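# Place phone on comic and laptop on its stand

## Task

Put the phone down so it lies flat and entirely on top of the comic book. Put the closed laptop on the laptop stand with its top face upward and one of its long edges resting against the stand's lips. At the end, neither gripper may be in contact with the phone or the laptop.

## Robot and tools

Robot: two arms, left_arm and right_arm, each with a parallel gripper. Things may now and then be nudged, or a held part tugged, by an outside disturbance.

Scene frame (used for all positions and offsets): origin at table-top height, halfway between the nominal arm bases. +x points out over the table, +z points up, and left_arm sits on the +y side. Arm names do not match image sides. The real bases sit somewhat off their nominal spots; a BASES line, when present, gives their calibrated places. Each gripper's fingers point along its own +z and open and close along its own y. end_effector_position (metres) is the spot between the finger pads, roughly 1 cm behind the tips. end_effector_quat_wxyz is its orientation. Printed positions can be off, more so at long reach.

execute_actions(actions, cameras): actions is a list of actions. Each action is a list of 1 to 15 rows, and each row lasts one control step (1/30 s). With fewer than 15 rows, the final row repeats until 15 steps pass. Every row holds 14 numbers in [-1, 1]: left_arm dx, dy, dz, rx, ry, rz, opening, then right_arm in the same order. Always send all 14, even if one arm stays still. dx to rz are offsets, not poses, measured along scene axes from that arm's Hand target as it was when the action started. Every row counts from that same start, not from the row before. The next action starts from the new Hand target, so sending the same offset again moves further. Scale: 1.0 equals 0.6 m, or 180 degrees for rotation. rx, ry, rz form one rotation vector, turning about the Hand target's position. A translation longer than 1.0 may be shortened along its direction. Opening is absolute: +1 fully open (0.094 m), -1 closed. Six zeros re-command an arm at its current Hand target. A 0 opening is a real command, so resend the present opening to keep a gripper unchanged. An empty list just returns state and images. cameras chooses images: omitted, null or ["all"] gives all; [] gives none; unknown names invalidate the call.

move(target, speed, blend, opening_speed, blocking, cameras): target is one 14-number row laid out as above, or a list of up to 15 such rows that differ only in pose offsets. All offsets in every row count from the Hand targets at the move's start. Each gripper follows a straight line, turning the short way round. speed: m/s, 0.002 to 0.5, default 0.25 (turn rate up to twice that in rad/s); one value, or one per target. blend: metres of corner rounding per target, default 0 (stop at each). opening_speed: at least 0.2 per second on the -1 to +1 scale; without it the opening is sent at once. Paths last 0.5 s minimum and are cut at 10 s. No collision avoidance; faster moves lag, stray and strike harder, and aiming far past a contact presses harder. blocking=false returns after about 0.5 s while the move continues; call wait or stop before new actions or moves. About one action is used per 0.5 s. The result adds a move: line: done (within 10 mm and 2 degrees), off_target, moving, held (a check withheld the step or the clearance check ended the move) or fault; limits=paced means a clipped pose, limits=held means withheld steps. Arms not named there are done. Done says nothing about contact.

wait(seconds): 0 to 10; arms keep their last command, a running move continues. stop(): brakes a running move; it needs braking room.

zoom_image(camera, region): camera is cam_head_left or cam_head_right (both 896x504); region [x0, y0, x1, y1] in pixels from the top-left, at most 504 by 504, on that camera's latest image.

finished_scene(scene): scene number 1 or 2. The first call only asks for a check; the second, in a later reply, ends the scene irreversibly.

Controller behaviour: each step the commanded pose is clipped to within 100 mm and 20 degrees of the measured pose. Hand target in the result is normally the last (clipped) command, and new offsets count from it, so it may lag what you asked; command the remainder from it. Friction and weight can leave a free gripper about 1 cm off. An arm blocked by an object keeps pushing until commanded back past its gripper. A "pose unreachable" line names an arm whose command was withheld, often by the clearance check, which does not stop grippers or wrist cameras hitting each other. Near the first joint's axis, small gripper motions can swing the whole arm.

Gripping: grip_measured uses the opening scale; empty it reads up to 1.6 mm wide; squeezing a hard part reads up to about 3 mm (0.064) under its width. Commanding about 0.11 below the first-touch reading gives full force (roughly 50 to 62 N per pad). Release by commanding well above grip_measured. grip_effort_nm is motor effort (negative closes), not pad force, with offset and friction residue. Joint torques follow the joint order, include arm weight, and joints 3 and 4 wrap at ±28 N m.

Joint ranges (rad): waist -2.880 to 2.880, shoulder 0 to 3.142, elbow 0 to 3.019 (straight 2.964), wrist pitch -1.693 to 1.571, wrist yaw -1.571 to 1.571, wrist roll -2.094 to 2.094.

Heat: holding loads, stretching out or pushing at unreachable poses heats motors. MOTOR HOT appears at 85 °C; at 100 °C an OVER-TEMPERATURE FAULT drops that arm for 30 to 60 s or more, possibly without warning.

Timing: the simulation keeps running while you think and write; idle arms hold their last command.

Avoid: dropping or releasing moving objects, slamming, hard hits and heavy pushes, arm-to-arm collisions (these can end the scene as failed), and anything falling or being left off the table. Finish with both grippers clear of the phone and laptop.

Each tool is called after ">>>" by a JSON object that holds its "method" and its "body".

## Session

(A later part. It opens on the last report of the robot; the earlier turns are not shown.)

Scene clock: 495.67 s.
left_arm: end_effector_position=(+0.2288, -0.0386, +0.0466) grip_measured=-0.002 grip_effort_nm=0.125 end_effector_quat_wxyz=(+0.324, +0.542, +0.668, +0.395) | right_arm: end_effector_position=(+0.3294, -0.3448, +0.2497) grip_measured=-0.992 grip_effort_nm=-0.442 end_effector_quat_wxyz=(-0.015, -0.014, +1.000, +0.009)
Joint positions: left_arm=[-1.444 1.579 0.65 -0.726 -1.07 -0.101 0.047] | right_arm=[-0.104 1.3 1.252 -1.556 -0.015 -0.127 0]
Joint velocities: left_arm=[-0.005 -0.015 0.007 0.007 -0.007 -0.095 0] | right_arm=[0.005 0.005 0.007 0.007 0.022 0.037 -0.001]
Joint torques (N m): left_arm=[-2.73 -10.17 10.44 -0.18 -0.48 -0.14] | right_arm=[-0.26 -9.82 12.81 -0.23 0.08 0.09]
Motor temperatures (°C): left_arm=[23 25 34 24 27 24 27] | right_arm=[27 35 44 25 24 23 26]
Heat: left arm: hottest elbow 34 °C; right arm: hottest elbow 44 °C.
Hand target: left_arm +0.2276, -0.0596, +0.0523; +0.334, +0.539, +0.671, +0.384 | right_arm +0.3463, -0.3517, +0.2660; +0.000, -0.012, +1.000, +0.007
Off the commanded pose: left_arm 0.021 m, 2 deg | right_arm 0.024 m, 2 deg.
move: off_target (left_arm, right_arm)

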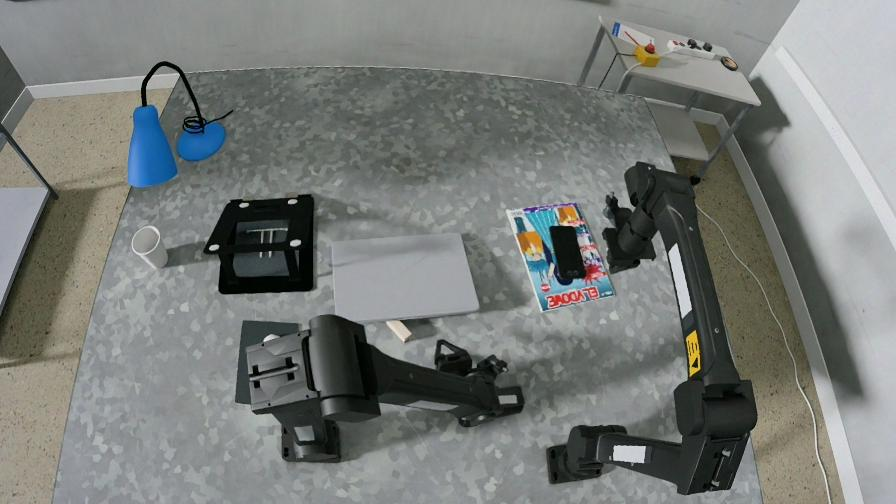

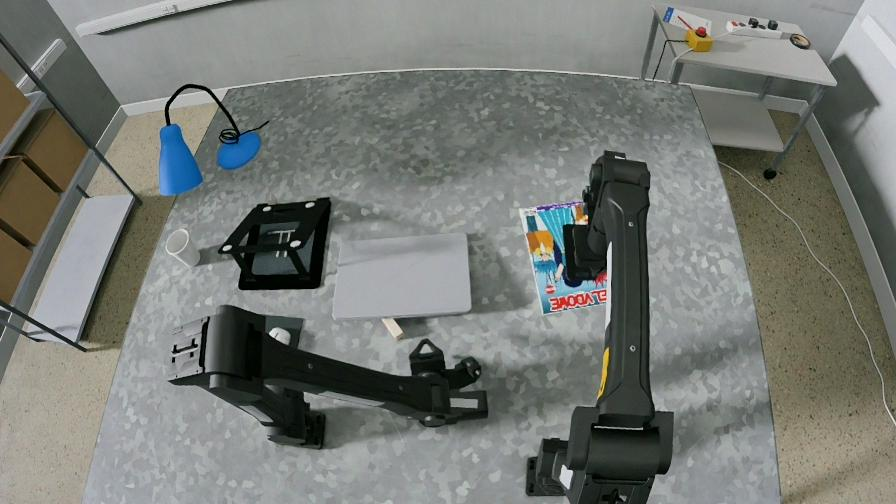

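>>> {"method": "move", "body": {"target": [[0.01,0.12,-0.005,0,0,0,0, 0,0,0,0,0,0,-1],[0.06,0.13,-0.005,0,0,0,0, 0,0,0,0,0,0,-1]], "speed": 0.06}}

>>> {"method": "zoom_image", "body": {"camera": "cam_head_left", "region": [365, 270, 485, 370]}}

>>> {"method": "zoom_image", "body": {"camera": "cam_head_right", "region": [365, 270, 485, 370]}}

Scene clock: 505.23 s.
left_arm: end_effector_position=(+0.2606, +0.0150, +0.0477) grip_measured=-0.002 grip_effort_nm=0.125 end_effector_quat_wxyz=(+0.330, +0.545, +0.666, +0.388) | right_arm: end_effector_position=(+0.3294, -0.3448, +0.2497) grip_measured=-0.992 grip_effort_nm=-0.447 end_effector_quat_wxyz=(-0.015, -0.014, +1.000, +0.009)
Joint positions: left_arm=[-1.294 1.417 0.459 -0.39 -1.055 0.236 0.047] | right_arm=[-0.104 1.3 1.252 -1.556 -0.015 -0.128 0]
Joint velocities: left_arm=[-0.015 -0.005 0.002 -0.002 -0.051 -0.007 -0.001] | right_arm=[-0.005 -0.005 0.002 -0.017 0.037 0.11 0]
Joint torques (N m): left_arm=[0.09 -10.46 5.71 1.21 -0.45 0.05] | right_arm=[-0.38 -9.82 12.83 -0.23 0.08 0.09]
Motor temperatures (°C): left_arm=[23 26 34 24 27 24 27] | right_arm=[27 35 45 25 24 23 26]
Heat: left arm: hottest elbow 34 °C; right arm: hottest elbow 45 °C.
Hand target: left_arm +0.2637, +0.0188, +0.0504; +0.333, +0.539, +0.671, +0.385 | right_arm +0.3463, -0.3517, +0.2660; +0.000, -0.012, +1.000, +0.007
Off the commanded pose: left_arm 0.005 m, 1 deg | right_arm 0.024 m, 2 deg.
move: off_target (right_arm)

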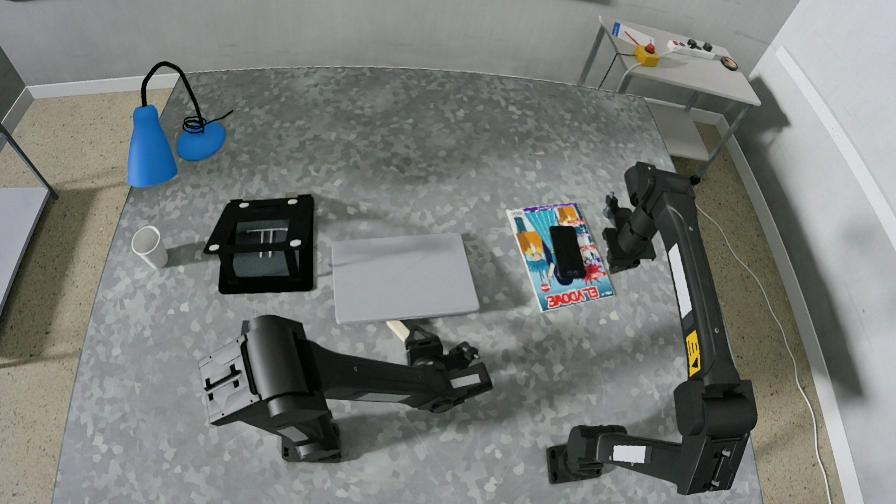

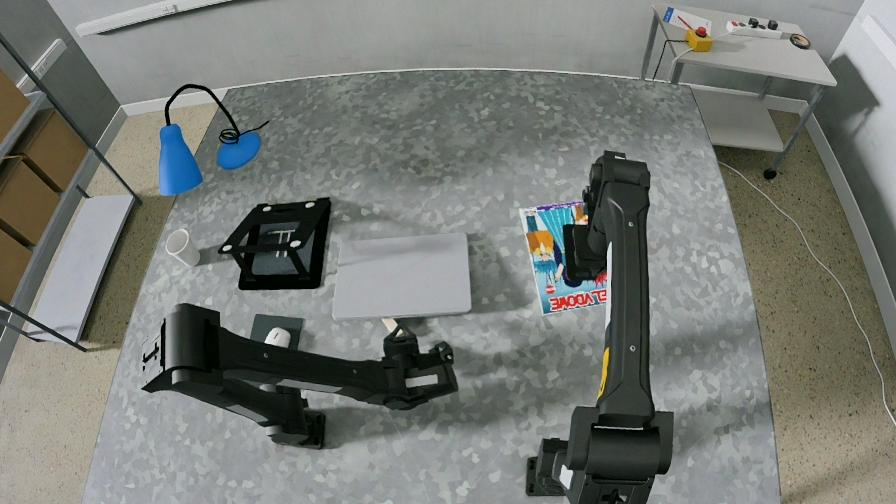

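Scaled by 4.200.

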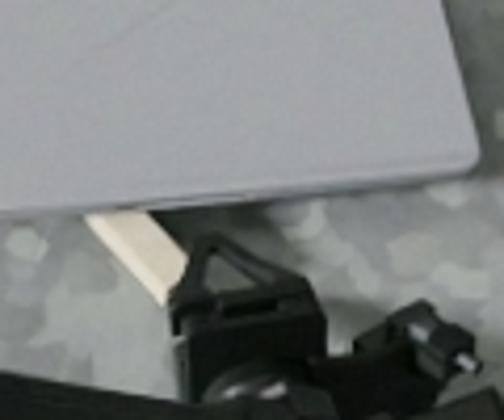

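Scaled by 4.200.

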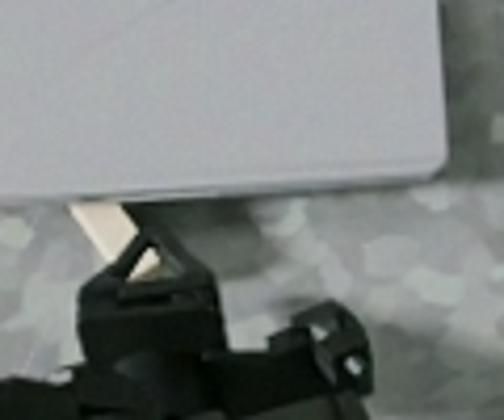

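>>> {"method": "move", "body": {"target": [[-0.03,-0.05,0,0.015,-0.0706,0,-0.13, 0,0,0,0,0,0,-1]], "speed": 0.06}}

>>> {"method": "zoom_image", "body": {"camera": "cam_head_left", "region": [365, 270, 485, 370]}}

>>> {"method": "zoom_image", "body": {"camera": "cam_head_right", "region": [365, 270, 485, 370]}}

Scene clock: 520.93 s.
left_arm: end_effector_position=(+0.2457, +0.0073, +0.0463) grip_measured=-0.128 grip_effort_nm=-0.090 end_effector_quat_wxyz=(+0.384, +0.505, +0.619, +0.463) | right_arm: end_effector_position=(+0.3294, -0.3448, +0.2497) grip_measured=-0.992 grip_effort_nm=-0.437 end_effector_quat_wxyz=(-0.015, -0.014, +1.000, +0.009)
Joint positions: left_arm=[-1.409 1.594 0.498 -0.491 -1.291 -0.025 0.041] | right_arm=[-0.104 1.3 1.252 -1.556 -0.015 -0.128 0]
Joint velocities: left_arm=[-0.015 -0.015 -0.002 0.007 0.022 0.081 -0.001] | right_arm=[0.005 0.005 -0.002 -0.012 -0.037 -0.007 0.001]
Joint torques (N m): left_arm=[-2.78 -9.23 8.4 -0.17 -0.78 -0.14] | right_arm=[-0.32 -9.76 12.82 -0.27 0.08 0.08]
Motor temperatures (°C): left_arm=[23 26 33 24 27 24 27] | right_arm=[27 34 47 25 24 23 26]
Heat: left arm: hottest elbow 33 °C; right arm: hottest elbow 47 °C.
Hand target: left_arm +0.2453, -0.0111, +0.0504; +0.395, +0.501, +0.620, +0.456 | right_arm +0.3463, -0.3517, +0.2660; +0.000, -0.012, +1.000, +0.007
Off the commanded pose: left_arm 0.019 m, 1 deg | right_arm 0.024 m, 2 deg.
move: off_target (left_arm, right_arm)

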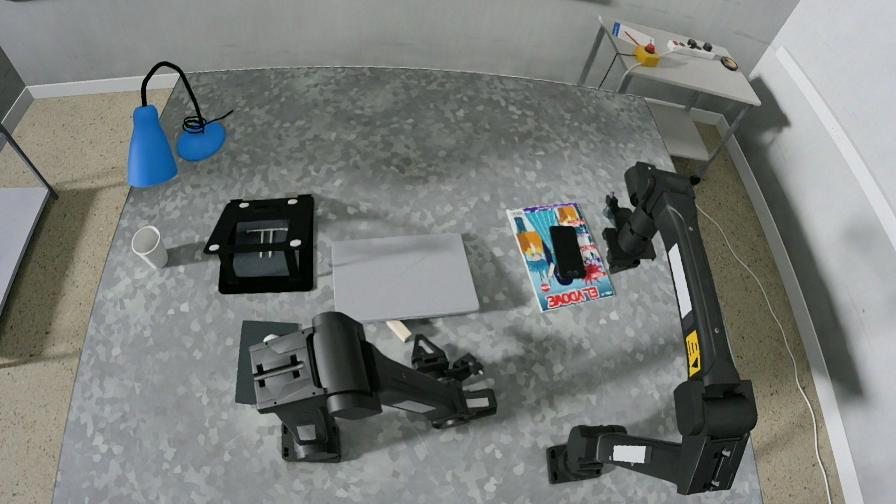

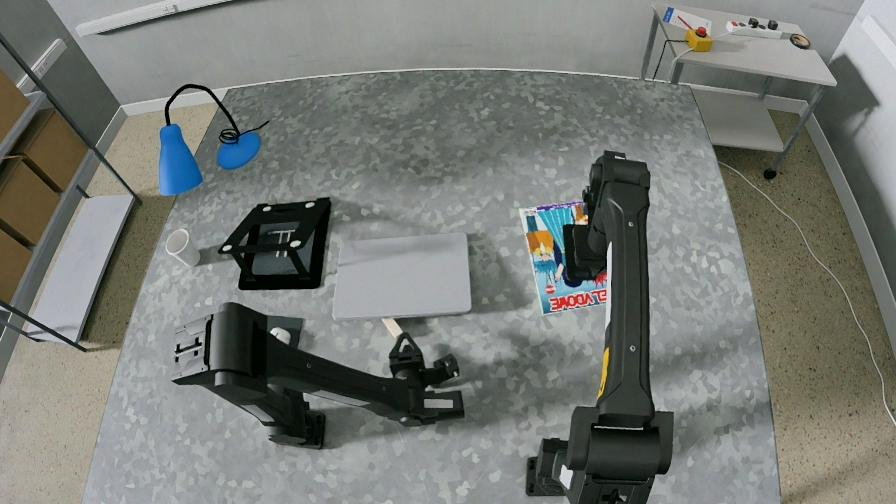

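Scaled by 4.200.

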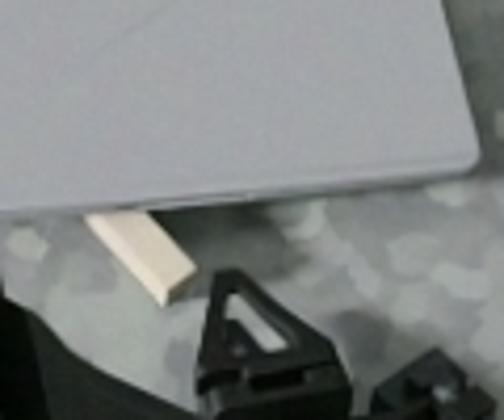

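Scaled by 4.200.

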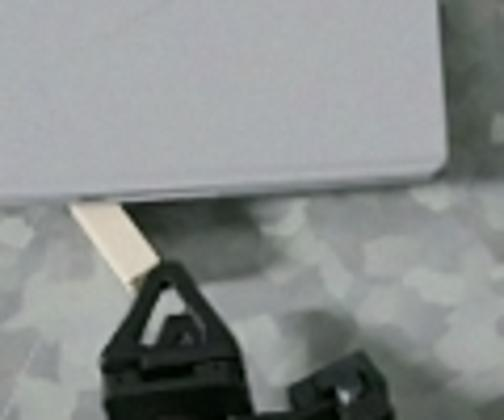

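>>> {"method": "move", "body": {"target": [[0.0,-0.05,-0.01,0,0,0,-0.15, 0,0,0,0,0,0,-1],[0.03,-0.04,-0.027,0,0,0,-0.15, 0,0,0,0,0,0,-1]], "speed": 0.06}}

>>> {"method": "zoom_image", "body": {"camera": "cam_head_left", "region": [365, 270, 485, 370]}}

>>> {"method": "zoom_image", "body": {"camera": "cam_head_right", "region": [365, 270, 485, 370]}}

Scene clock: 526.77 s.
left_arm: end_effector_position=(+0.2590, -0.0382, +0.0365) grip_measured=-0.148 grip_effort_nm=-0.085 end_effector_quat_wxyz=(+0.398, +0.503, +0.619, +0.453) | right_arm: end_effector_position=(+0.3294, -0.3448, +0.2497) grip_measured=-0.992 grip_effort_nm=-0.442 end_effector_quat_wxyz=(-0.015, -0.014, +1.000, +0.009)
Joint positions: left_arm=[-1.395 1.69 0.583 -0.334 -1.292 0.097 0.04] | right_arm=[-0.104 1.3 1.252 -1.556 -0.015 -0.128 0]
Joint velocities: left_arm=[-0.015 -0.015 -0.002 -0.002 -0.022 0.081 0] | right_arm=[-0.005 -0.015 -0.007 -0.012 0.051 -0.095 -0.001]
Joint torques (N m): left_arm=[0.26 -11.16 4.67 0.96 -0.69 0.01] | right_arm=[-0.38 -9.76 12.82 -0.23 0.09 0.08]
Motor temperatures (°C): left_arm=[23 26 33 24 27 24 27] | right_arm=[27 34 48 25 24 23 26]
Heat: left arm: hottest elbow 33 °C; right arm: hottest elbow 48 °C.
Hand target: left_arm +0.2629, -0.0346, +0.0337; +0.394, +0.501, +0.620, +0.457 | right_arm +0.3463, -0.3517, +0.2660; +0.000, -0.012, +1.000, +0.007
Off the commanded pose: left_arm 0.006 m, 1 deg | right_arm 0.024 m, 2 deg.
move: off_target (right_arm)

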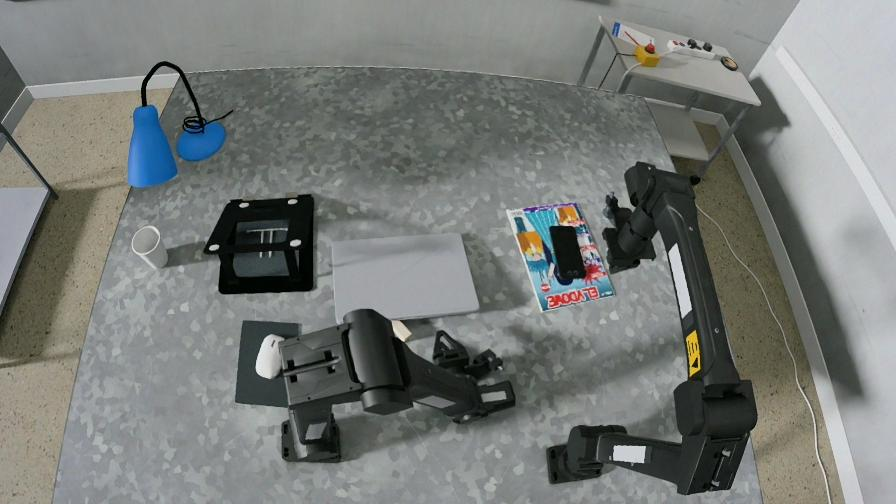

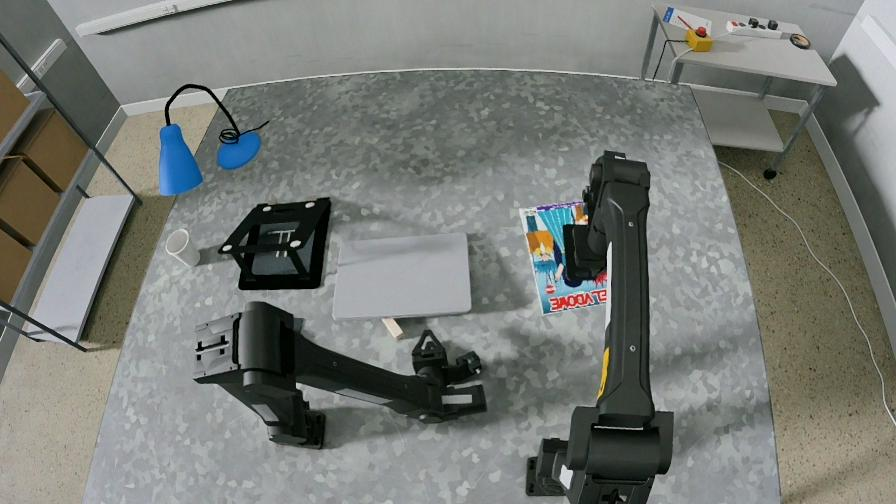

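Scaled by 4.200.

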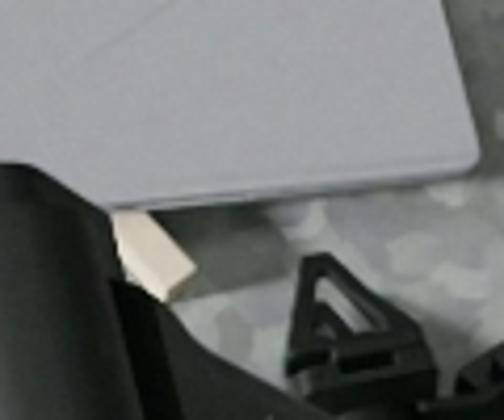

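Scaled by 4.200.

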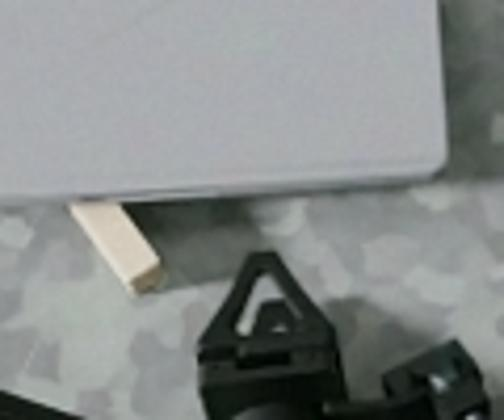

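>>> {"method": "move", "body": {"target": [[0.085,0.08,-0.005,0,0,0,-0.15, 0,0,0,0,0,0,-1]], "speed": 0.05}}

>>> {"method": "zoom_image", "body": {"camera": "cam_head_left", "region": [365, 270, 485, 370]}}

>>> {"method": "zoom_image", "body": {"camera": "cam_head_right", "region": [365, 270, 485, 370]}}

Scene clock: 533.33 s.
left_arm: end_effector_position=(+0.3053, +0.0026, +0.0310) grip_measured=-0.148 grip_effort_nm=-0.076 end_effector_quat_wxyz=(+0.397, +0.512, +0.613, +0.451) | right_arm: end_effector_position=(+0.3294, -0.3448, +0.2497) grip_measured=-0.992 grip_effort_nm=-0.437 end_effector_quat_wxyz=(-0.015, -0.014, +1.000, +0.009)
Joint positions: left_arm=[-1.206 1.669 0.399 0.39 -1.203 0.698 0.04] | right_arm=[-0.104 1.3 1.252 -1.556 -0.015 -0.128 0]
Joint velocities: left_arm=[0.005 -0.005 -0.012 -0.007 0.007 0.11 -0.001] | right_arm=[-0.005 -0.005 -0.002 0.012 0.007 -0.037 0]
Joint torques (N m): left_arm=[1.03 -10.64 3.62 1.78 -0.55 -0.06] | right_arm=[-0.32 -9.82 12.79 -0.25 0.08 0.09]
Motor temperatures (°C): left_arm=[23 26 32 24 27 24 27] | right_arm=[27 34 48 25 24 23 26]
Heat: left arm: hottest elbow 32 °C; right arm: hottest elbow 48 °C.
Hand target: left_arm +0.3135, +0.0141, +0.0313; +0.392, +0.500, +0.621, +0.458 | right_arm +0.3463, -0.3517, +0.2660; +0.000, -0.012, +1.000, +0.007
Off the commanded pose: left_arm 0.014 m, 2 deg | right_arm 0.024 m, 2 deg.
move: off_target (left_arm, right_arm)

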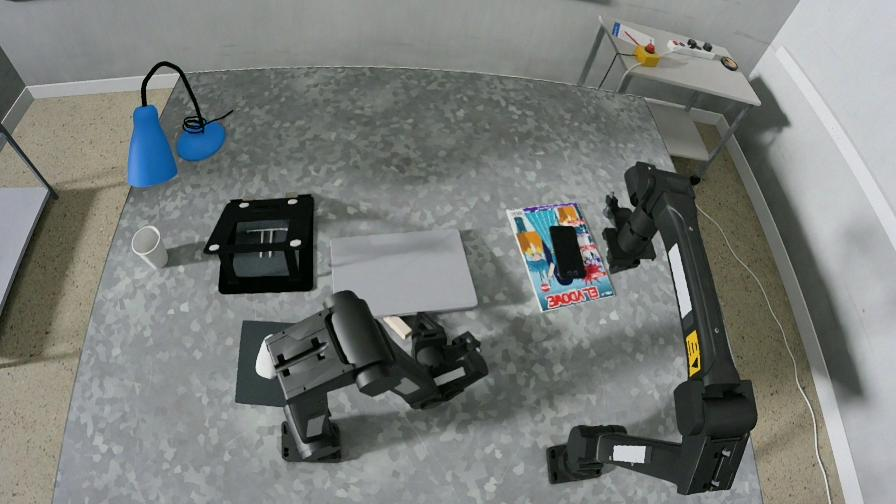

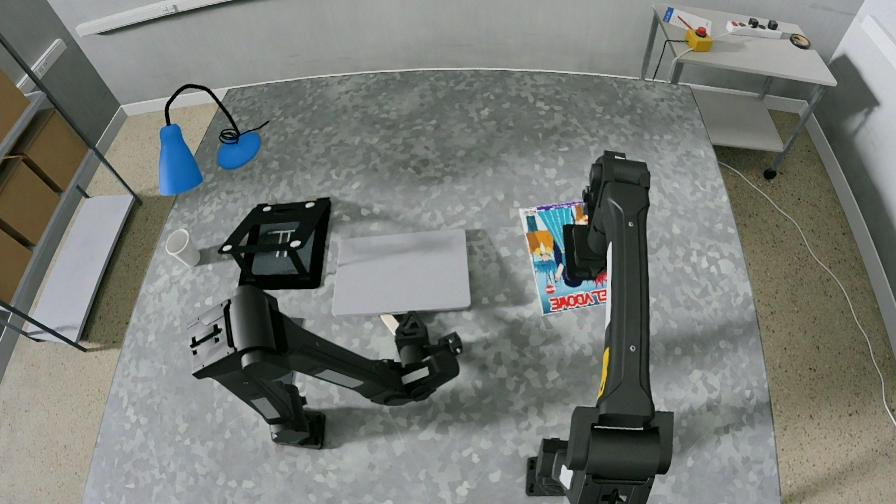

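Scaled by 4.200.

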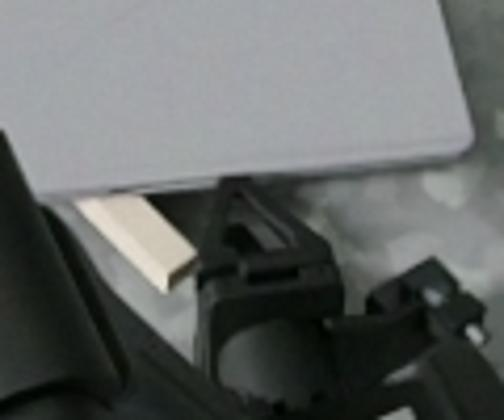

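Scaled by 4.200.

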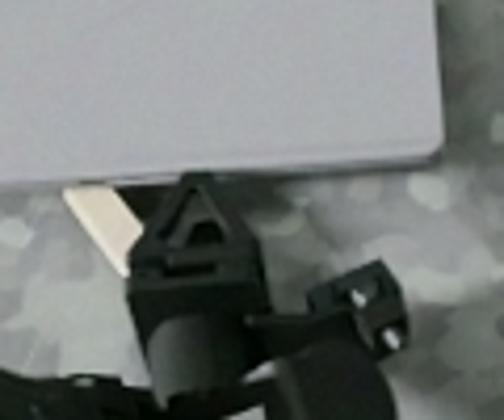

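>>> {"method": "move", "body": {"target": [[-0.045,0,0.0,0,0,0,-0.15, 0,0,0,0,0,0,-1],[-0.045,0,0.018,0,0,0,-0.15, 0,0,0,0,0,0,-1]], "speed": 0.06, "cameras": []}}

>>> {"method": "move", "body": {"target": [[0,0,0.0,0,0,0,0.2, 0,0,0,0,0,0,-1],[0.065,0,0.0,0,0,0,0.2, 0,0,0,0,0,0,-1]], "speed": 0.05}}

>>> {"method": "zoom_image", "body": {"camera": "cam_head_left", "region": [365, 270, 485, 370]}}

>>> {"method": "zoom_image", "body": {"camera": "cam_head_right", "region": [365, 270, 485, 370]}}

Scene clock: 539.60 s.
left_arm: end_effector_position=(+0.2899, +0.0167, +0.0372) grip_measured=-0.148 grip_effort_nm=-0.076 end_effector_quat_wxyz=(+0.386, +0.502, +0.621, +0.461) | right_arm: end_effector_position=(+0.3294, -0.3448, +0.2497) grip_measured=-0.992 grip_effort_nm=-0.442 end_effector_quat_wxyz=(-0.015, -0.014, +1.000, +0.009)
Joint positions: left_arm=[-1.244 1.606 0.399 0.145 -1.249 0.513 0.04] | right_arm=[-0.104 1.3 1.252 -1.556 -0.015 -0.128 0]
Joint velocities: left_arm=[-0.005 -0.005 -0.002 0.002 -0.051 0.037 0] | right_arm=[-0.005 -0.005 -0.032 -0.007 -0.081 -0.022 -0.001]
Joint torques (N m): left_arm=[-2.32 -12.04 4.52 0.68 -0.72 -0.11] | right_arm=[-0.32 -9.88 12.81 -0.25 0.08 0.08]
Motor temperatures (°C): left_arm=[23 26 32 24 27 24 27] | right_arm=[27 34 49 25 24 23 26]
Heat: left arm: hottest elbow 32 °C; right arm: hottest elbow 49 °C.
Hand target: left_arm +0.2868, +0.0138, +0.0422; +0.393, +0.500, +0.621, +0.457 | right_arm +0.3463, -0.3517, +0.2660; +0.000, -0.012, +1.000, +0.007
Off the commanded pose: left_arm 0.006 m, 1 deg | right_arm 0.024 m, 2 deg.
move: off_target (right_arm)
No camera images: "cameras" was empty.

Scene clock: 541.40 s.
left_arm: end_effector_position=(+0.3221, +0.0095, +0.0450) grip_measured=+0.198 grip_effort_nm=0.129 end_effector_quat_wxyz=(+0.396, +0.502, +0.620, +0.455) | right_arm: end_effector_position=(+0.3294, -0.3448, +0.2497) grip_measured=-0.992 grip_effort_nm=-0.437 end_effector_quat_wxyz=(-0.015, -0.014, +1.000, +0.009)
Joint positions: left_arm=[-1.147 1.627 0.399 0.427 -1.181 0.774 0.056] | right_arm=[-0.104 1.3 1.252 -1.556 -0.015 -0.128 0]
Joint velocities: left_arm=[-0.015 -0.005 -0.002 0.007 0.11 -0.081 0] | right_arm=[-0.015 -0.005 -0.012 -0.012 0.022 0.022 0.001]
Joint torques (N m): left_arm=[-0.21 -9.29 4.48 1.95 -0.35 0.11] | right_arm=[-0.38 -9.7 12.82 -0.23 0.08 0.09]
Motor temperatures (°C): left_arm=[23 26 32 24 27 24 27] | right_arm=[27 34 49 25 24 23 26]
Heat: left arm: hottest elbow 32 °C; right arm: hottest elbow 49 °C.
Hand target: left_arm +0.3254, +0.0138, +0.0418; +0.392, +0.500, +0.621, +0.458 | right_arm +0.3463, -0.3517, +0.2660; +0.000, -0.012, +1.000, +0.007
Off the commanded pose: left_arm 0.006 m, 0 deg | right_arm 0.024 m, 2 deg.
move: off_target (right_arm)

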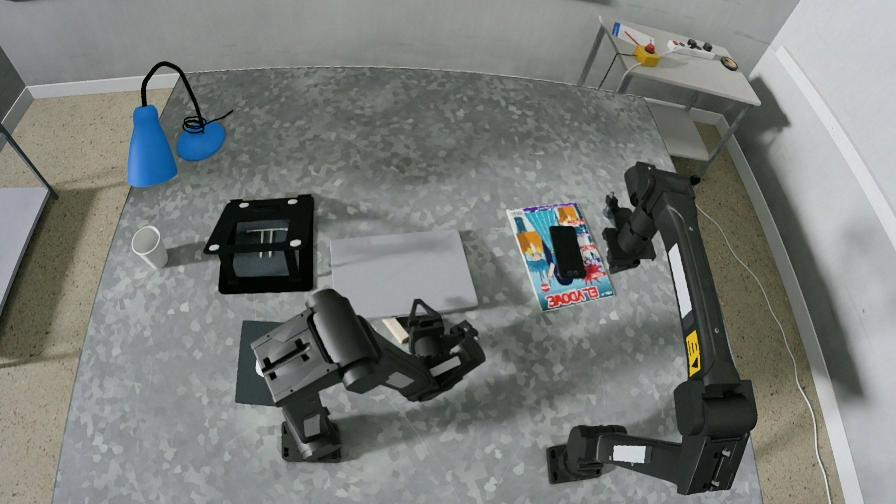

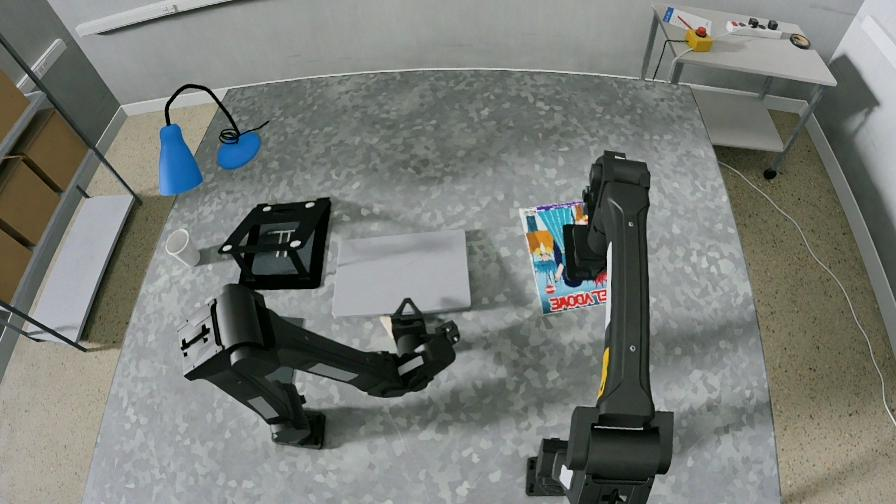

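Scaled by 4.200.

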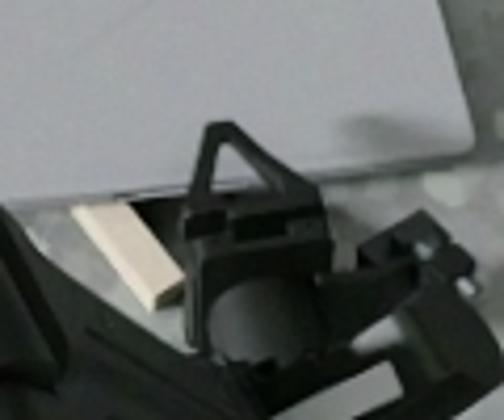

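Scaled by 4.200.

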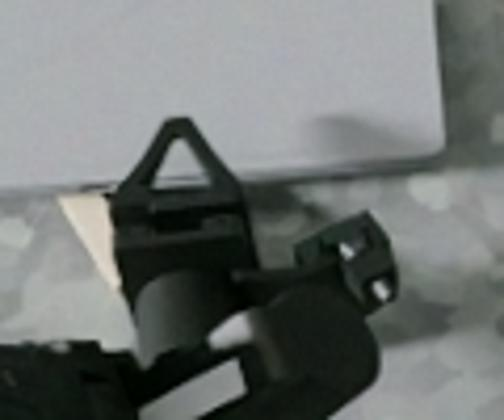

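>>> {"method": "move", "body": {"target": [[0.025,0.01,-0.005,0,0,0,0.2, 0,0,0,0,0,0,-1]], "speed": 0.05, "cameras": []}}

>>> {"method": "move", "body": {"target": [[0,0,0,0,0,0,-1, 0,0,0,0,0,0,-1]], "opening_speed": 0.6}}

>>> {"method": "zoom_image", "body": {"camera": "cam_head_left", "region": [325, 220, 495, 370]}}

>>> {"method": "zoom_image", "body": {"camera": "cam_head_right", "region": [325, 220, 495, 370]}}

Scene clock: 547.50 s.
left_arm: end_effector_position=(+0.3375, +0.0106, +0.0436) grip_measured=+0.198 grip_effort_nm=0.125 end_effector_quat_wxyz=(+0.400, +0.501, +0.621, +0.451) | right_arm: end_effector_position=(+0.3294, -0.3448, +0.2497) grip_measured=-0.992 grip_effort_nm=-0.442 end_effector_quat_wxyz=(-0.015, -0.014, +1.000, +0.009)
Joint positions: left_arm=[-1.098 1.656 0.399 0.548 -1.14 0.862 0.056] | right_arm=[-0.104 1.3 1.252 -1.556 -0.015 -0.128 0]
Joint velocities: left_arm=[0.015 -0.015 0.002 -0.002 0.037 -0.022 -0.001] | right_arm=[-0.005 -0.005 0.012 0.002 0.007 -0.007 0.001]
Joint torques (N m): left_arm=[-0.79 -9.11 3.7 2.1 -0.32 0.05] | right_arm=[-0.44 -9.76 12.81 -0.24 0.08 0.09]
Motor temperatures (°C): left_arm=[23 26 32 24 27 23 27] | right_arm=[27 34 49 25 24 23 26]
Heat: left arm: hottest elbow 32 °C; right arm: hottest elbow 49 °C.
Hand target: left_arm +0.3403, +0.0198, +0.0388; +0.392, +0.500, +0.622, +0.458 | right_arm +0.3463, -0.3517, +0.2660; +0.000, -0.012, +1.000, +0.007
Off the commanded pose: left_arm 0.011 m, 1 deg | right_arm 0.024 m, 2 deg.
move: off_target (left_arm, right_arm)
No camera images: "cameras" was empty.

Scene clock: 549.70 s.
left_arm: end_effector_position=(+0.3374, +0.0117, +0.0388) grip_measured=-0.614 grip_effort_nm=-1.009 end_effector_quat_wxyz=(+0.394, +0.509, +0.618, +0.452) | right_arm: end_effector_position=(+0.3294, -0.3448, +0.2497) grip_measured=-0.992 grip_effort_nm=-0.442 end_effector_quat_wxyz=(-0.015, -0.014, +1.000, +0.009)
Joint positions: left_arm=[-1.094 1.667 0.397 0.551 -1.131 0.873 0.018] | right_arm=[-0.104 1.3 1.252 -1.556 -0.015 -0.128 0]
Joint velocities: left_arm=[0.015 0.005 -0.012 0.002 0.051 -0.022 -0.001] | right_arm=[-0.005 0.015 0.002 -0.007 -0.022 -0.022 0.001]
Joint torques (N m): left_arm=[-0.38 -10.7 3.89 1.96 -0.65 -0.06] | right_arm=[-0.32 -9.76 12.81 -0.25 0.08 0.09]
Motor temperatures (°C): left_arm=[23 26 32 24 27 23 27] | right_arm=[27 34 50 25 24 23 26]
Heat: left arm: hottest elbow 32 °C; right arm: hottest elbow 50 °C.
Hand target: left_arm +0.3403, +0.0199, +0.0388; +0.392, +0.500, +0.622, +0.458 | right_arm +0.3463, -0.3517, +0.2660; +0.000, -0.012, +1.000, +0.007
Off the commanded pose: left_arm 0.009 m, 1 deg | right_arm 0.024 m, 2 deg.
move: off_target (right_arm)

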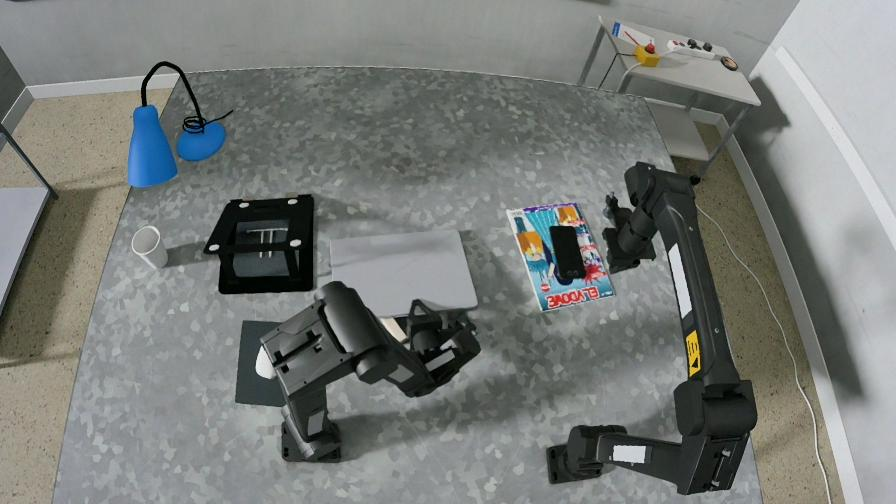

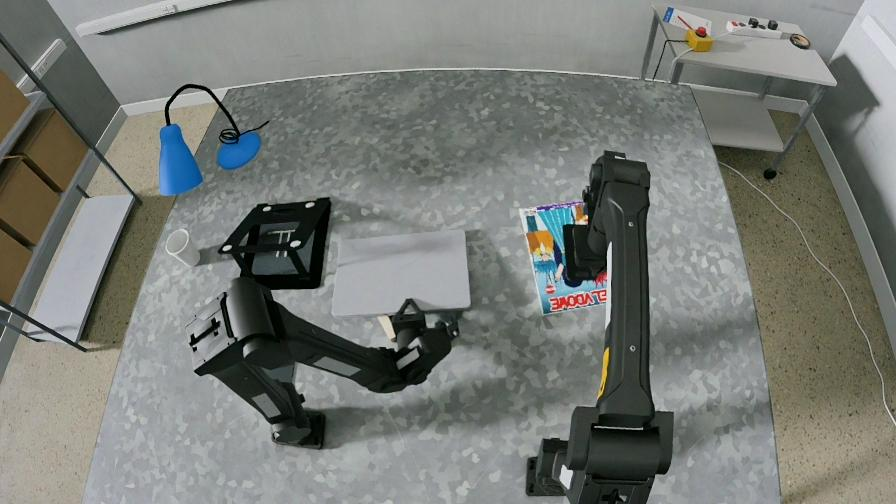

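Scaled by 2.965.

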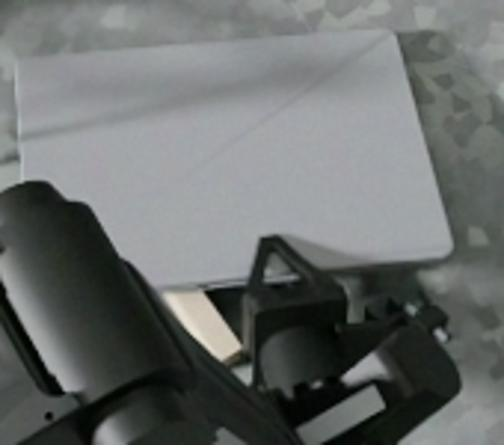

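Scaled by 2.965.

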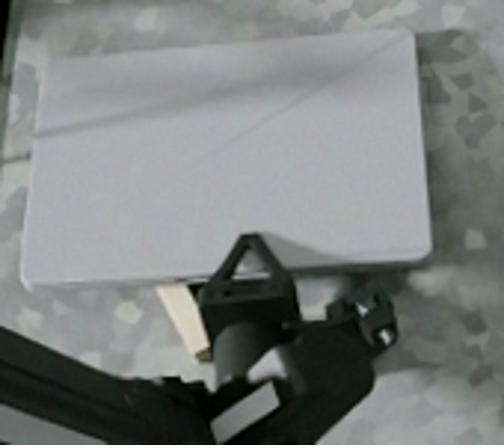

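>>> {"method": "move", "body": {"target": [[0.02,0,0.09,0,0.086,0,-1, -0.027,0.012,-0.05,0,0,0,-1],[0.07,0,0.165,0,0.175,0,-1, -0.027,0.012,-0.05,0,0,0,-1]], "speed": 0.08, "blend": 0.01}}

>>> {"method": "zoom_image", "body": {"camera": "cam_head_left", "region": [325, 220, 495, 370]}}

>>> {"method": "zoom_image", "body": {"camera": "cam_head_right", "region": [325, 220, 495, 370]}}

Scene clock: 562.03 s.
left_arm: end_effector_position=(+0.3744, +0.0194, +0.1260) grip_measured=-0.614 grip_effort_nm=-1.009 end_effector_quat_wxyz=(+0.217, +0.601, +0.704, +0.310) | right_arm: end_effector_position=(+0.3328, -0.3452, +0.2360) grip_measured=-0.992 grip_effort_nm=-0.442 end_effector_quat_wxyz=(-0.006, -0.014, +1.000, +0.009)
Joint positions: left_arm=[-0.872 1.289 0.747 -0.608 -0.674 0.721 0.018] | right_arm=[-0.104 1.3 1.216 -1.502 -0.015 -0.127 0]
Joint velocities: left_arm=[0.005 -0.005 0.002 -0.012 0.051 0.081 0] | right_arm=[-0.005 0.015 0.007 0.012 -0.081 0.007 -0.001]
Joint torques (N m): left_arm=[-0.26 -8.47 14.17 -0.4 0.23 0.16] | right_arm=[0.67 -12.86 7.28 0.47 0.06 0.21]
Motor temperatures (°C): left_arm=[23 26 32 24 27 23 27] | right_arm=[27 34 49 25 24 23 26]
Heat: left arm: hottest elbow 32 °C; right arm: hottest elbow 49 °C.
Hand target: left_arm +0.3848, +0.0163, +0.1356; +0.207, +0.605, +0.704, +0.308 | right_arm +0.3298, -0.3446, +0.2361; +0.000, -0.012, +1.000, +0.007
Off the commanded pose: left_arm 0.014 m, 1 deg | right_arm 0.003 m, 1 deg.
move: off_target (left_arm)

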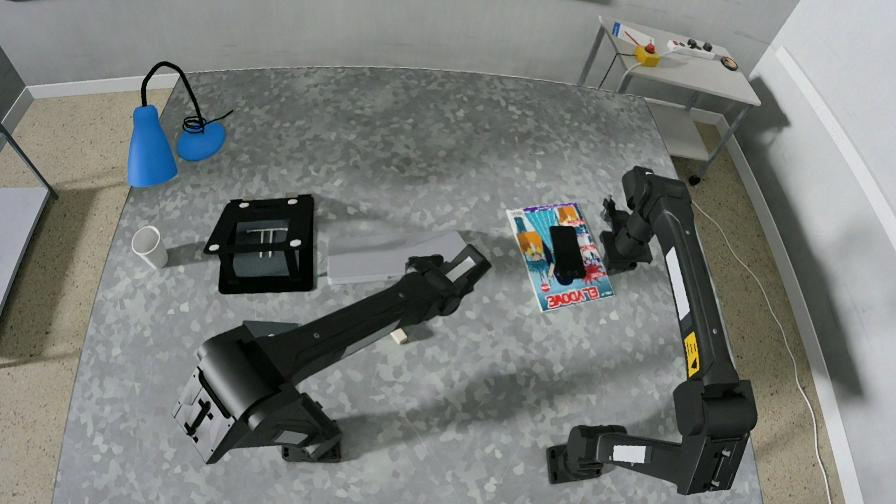

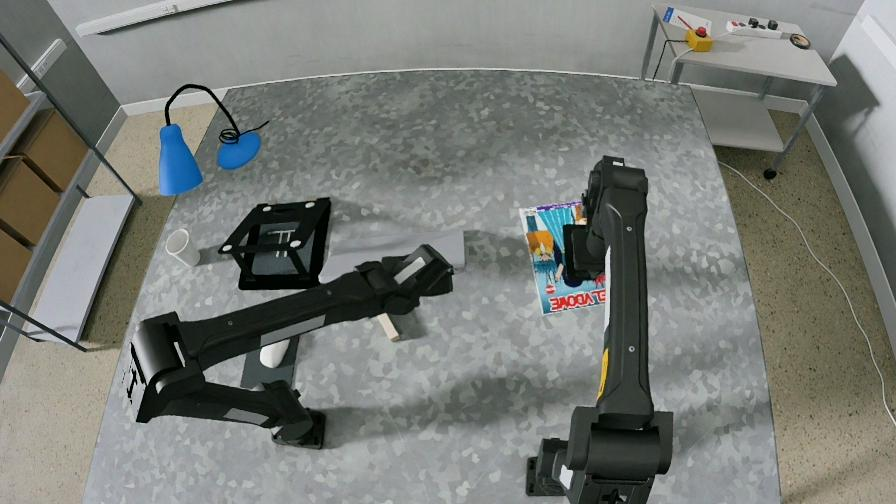

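Scaled by 2.965.

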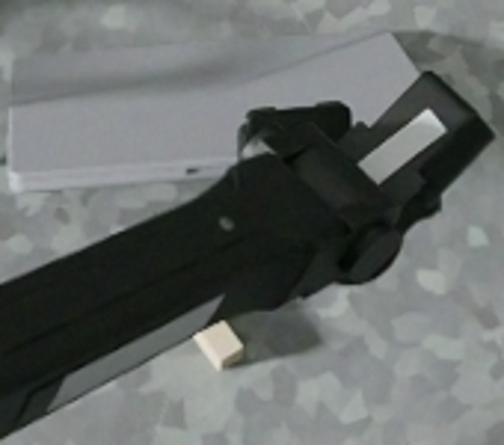

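Scaled by 2.965.

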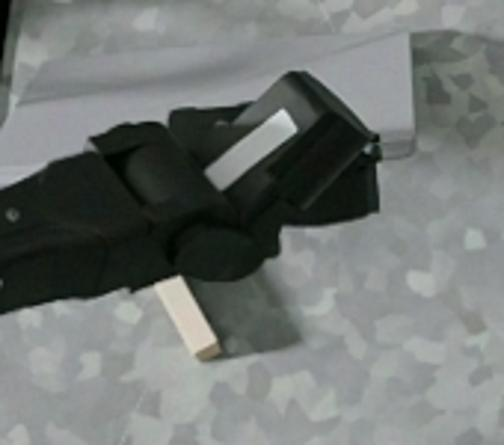

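>>> {"method": "move", "body": {"target": [[0.05,0,0.05,0,0.06,0,-1, 0,0,0,0,0,0,-1],[0.08,0,0.09,0,0.115,0,-1, 0,0,0,0,0,0,-1],[0.08,0,0.2,0,0.13,0,-1, 0,0,0,0,0,0,-1]], "speed": 0.08, "blend": 0.01}}

>>> {"method": "zoom_image", "body": {"camera": "cam_head_left", "region": [305, 200, 505, 350]}}

>>> {"method": "zoom_image", "body": {"camera": "cam_head_right", "region": [305, 200, 505, 350]}}

Scene clock: 570.20 s.
left_arm: end_effector_position=(+0.4098, +0.0262, +0.1965) grip_measured=-0.646 grip_effort_nm=-1.004 end_effector_quat_wxyz=(+0.008, +0.658, +0.733, +0.173) | right_arm: end_effector_position=(+0.3328, -0.3452, +0.2360) grip_measured=-0.992 grip_effort_nm=-0.442 end_effector_quat_wxyz=(-0.006, -0.014, +1.000, +0.009)
Joint positions: left_arm=[-0.682 1.46 1.243 -1.309 -0.345 0.818 0.017] | right_arm=[-0.104 1.3 1.216 -1.502 -0.015 -0.127 0]
Joint velocities: left_arm=[-0.005 -0.005 -0.007 -0.002 -0.007 0.022 0] | right_arm=[-0.005 0.005 -0.017 -0.012 0.051 -0.066 0.001]
Joint torques (N m): left_arm=[-1.03 -15.44 20.63 -0.77 -0.55 0.22] | right_arm=[0.67 -12.92 7.28 0.46 0.06 0.22]
Motor temperatures (°C): left_arm=[23 26 33 24 27 24 28] | right_arm=[27 34 47 25 24 23 26]
Heat: left arm: hottest elbow 33 °C; right arm: hottest elbow 47 °C.
Hand target: left_arm +0.4355, +0.0141, +0.2541; +0.057, +0.655, +0.731, +0.181 | right_arm +0.3298, -0.3446, +0.2361; +0.000, -0.012, +1.000, +0.007
Off the commanded pose: left_arm 0.064 m, 6 deg | right_arm 0.003 m, 1 deg.
move: off_target (left_arm)

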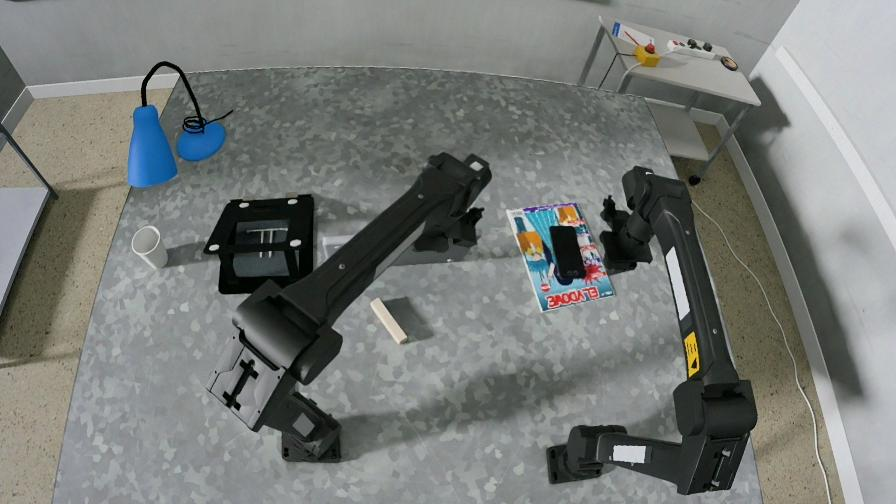

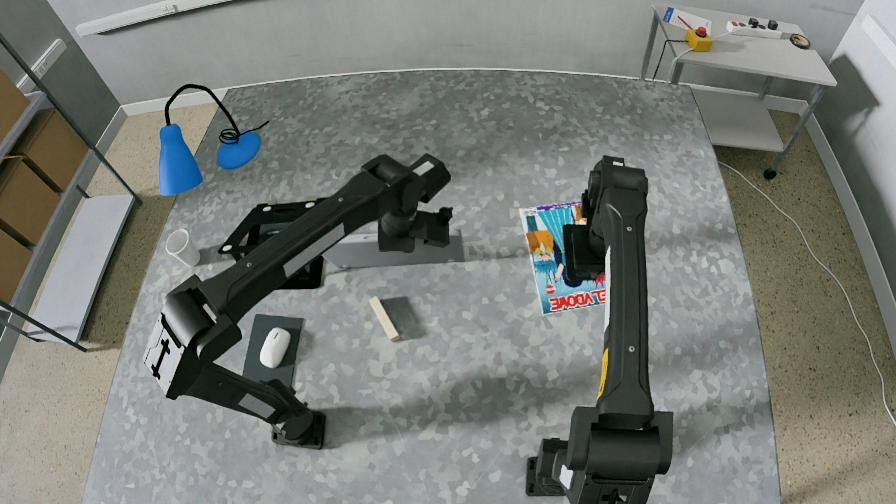

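Scaled by 2.520.

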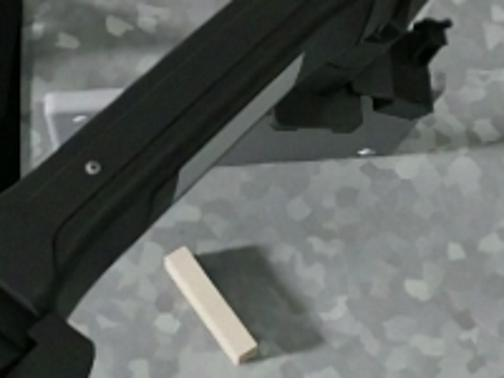

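Scaled by 2.520.

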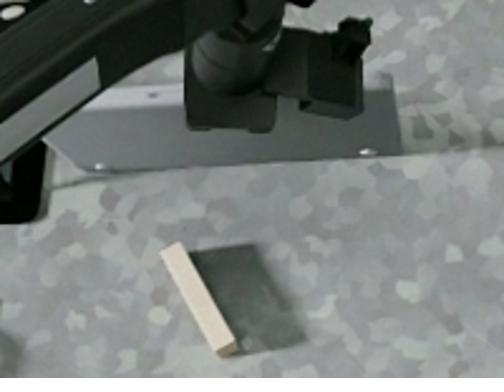

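>>> {"method": "move", "body": {"target": [[0,0.0,0.1,0,0,0,-1, 0,0,0,0,0,0,-1]], "speed": 0.06}}

>>> {"method": "zoom_image", "body": {"camera": "cam_head_right", "region": [305, 200, 505, 350]}}

Scene clock: 577.33 s.
left_arm: end_effector_position=(+0.4013, +0.0298, +0.2269) grip_measured=-0.650 grip_effort_nm=-1.009 end_effector_quat_wxyz=(-0.035, +0.671, +0.723, +0.162) | right_arm: end_effector_position=(+0.3328, -0.3452, +0.2360) grip_measured=-0.992 grip_effort_nm=-0.437 end_effector_quat_wxyz=(-0.006, -0.014, +1.000, +0.009)
Joint positions: left_arm=[-0.682 1.475 1.342 -1.478 -0.331 0.835 0.016] | right_arm=[-0.104 1.3 1.216 -1.502 -0.015 -0.127 0]
Joint velocities: left_arm=[-0.015 -0.005 0.022 -0.002 -0.007 -0.022 0] | right_arm=[-0.005 -0.015 0.002 -0.002 -0.007 0.051 0]
Joint torques (N m): left_arm=[-0.85 -18.67 24.58 -0.42 -1.12 0.06] | right_arm=[0.67 -12.92 7.28 0.46 0.06 0.2]
Motor temperatures (°C): left_arm=[23 26 35 24 27 24 28] | right_arm=[26 34 45 25 24 23 26]
Heat: left arm: hottest elbow 35 °C; right arm: hottest elbow 45 °C.
Hand target: left_arm +0.4365, +0.0139, +0.3143; +0.057, +0.655, +0.731, +0.181 | right_arm +0.3298, -0.3446, +0.2361; +0.000, -0.012, +1.000, +0.007
Off the commanded pose: left_arm 0.095 m, 11 deg | right_arm 0.003 m, 1 deg.
move: off_target (left_arm); limits=paced

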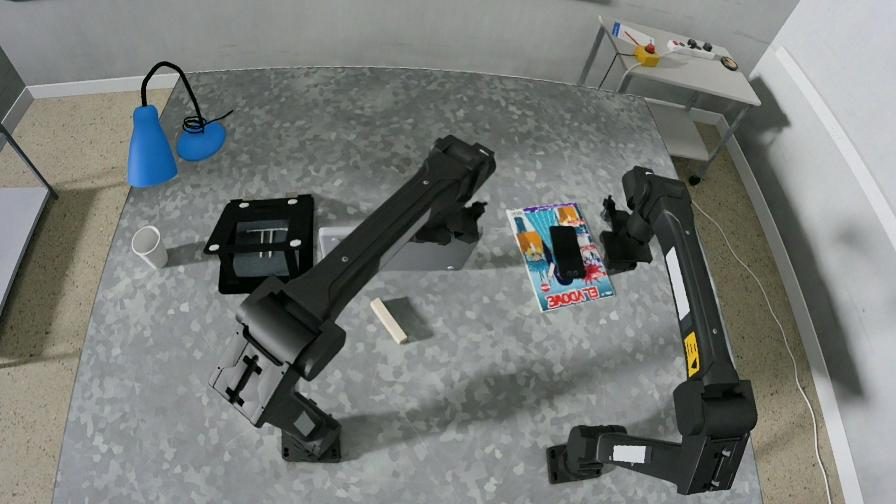

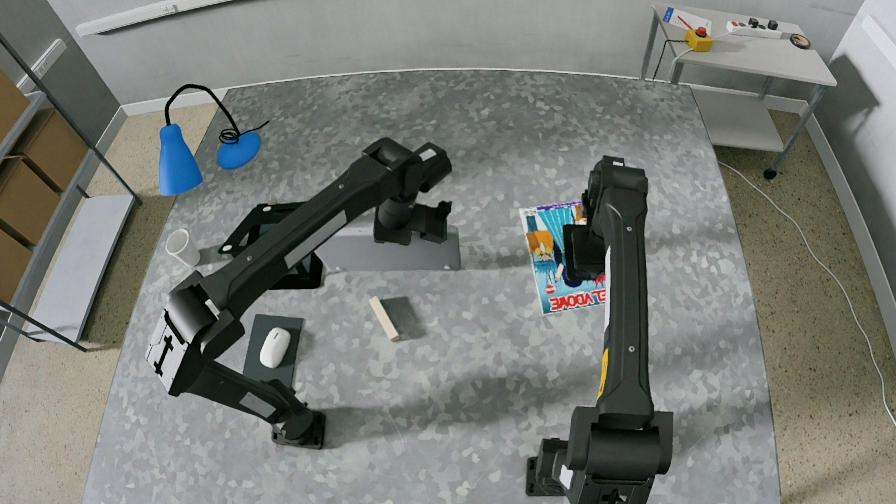

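Scaled by 2.520.

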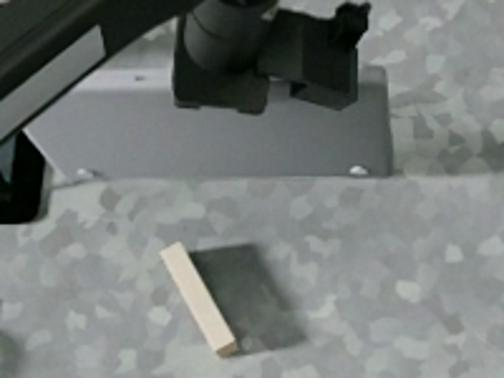

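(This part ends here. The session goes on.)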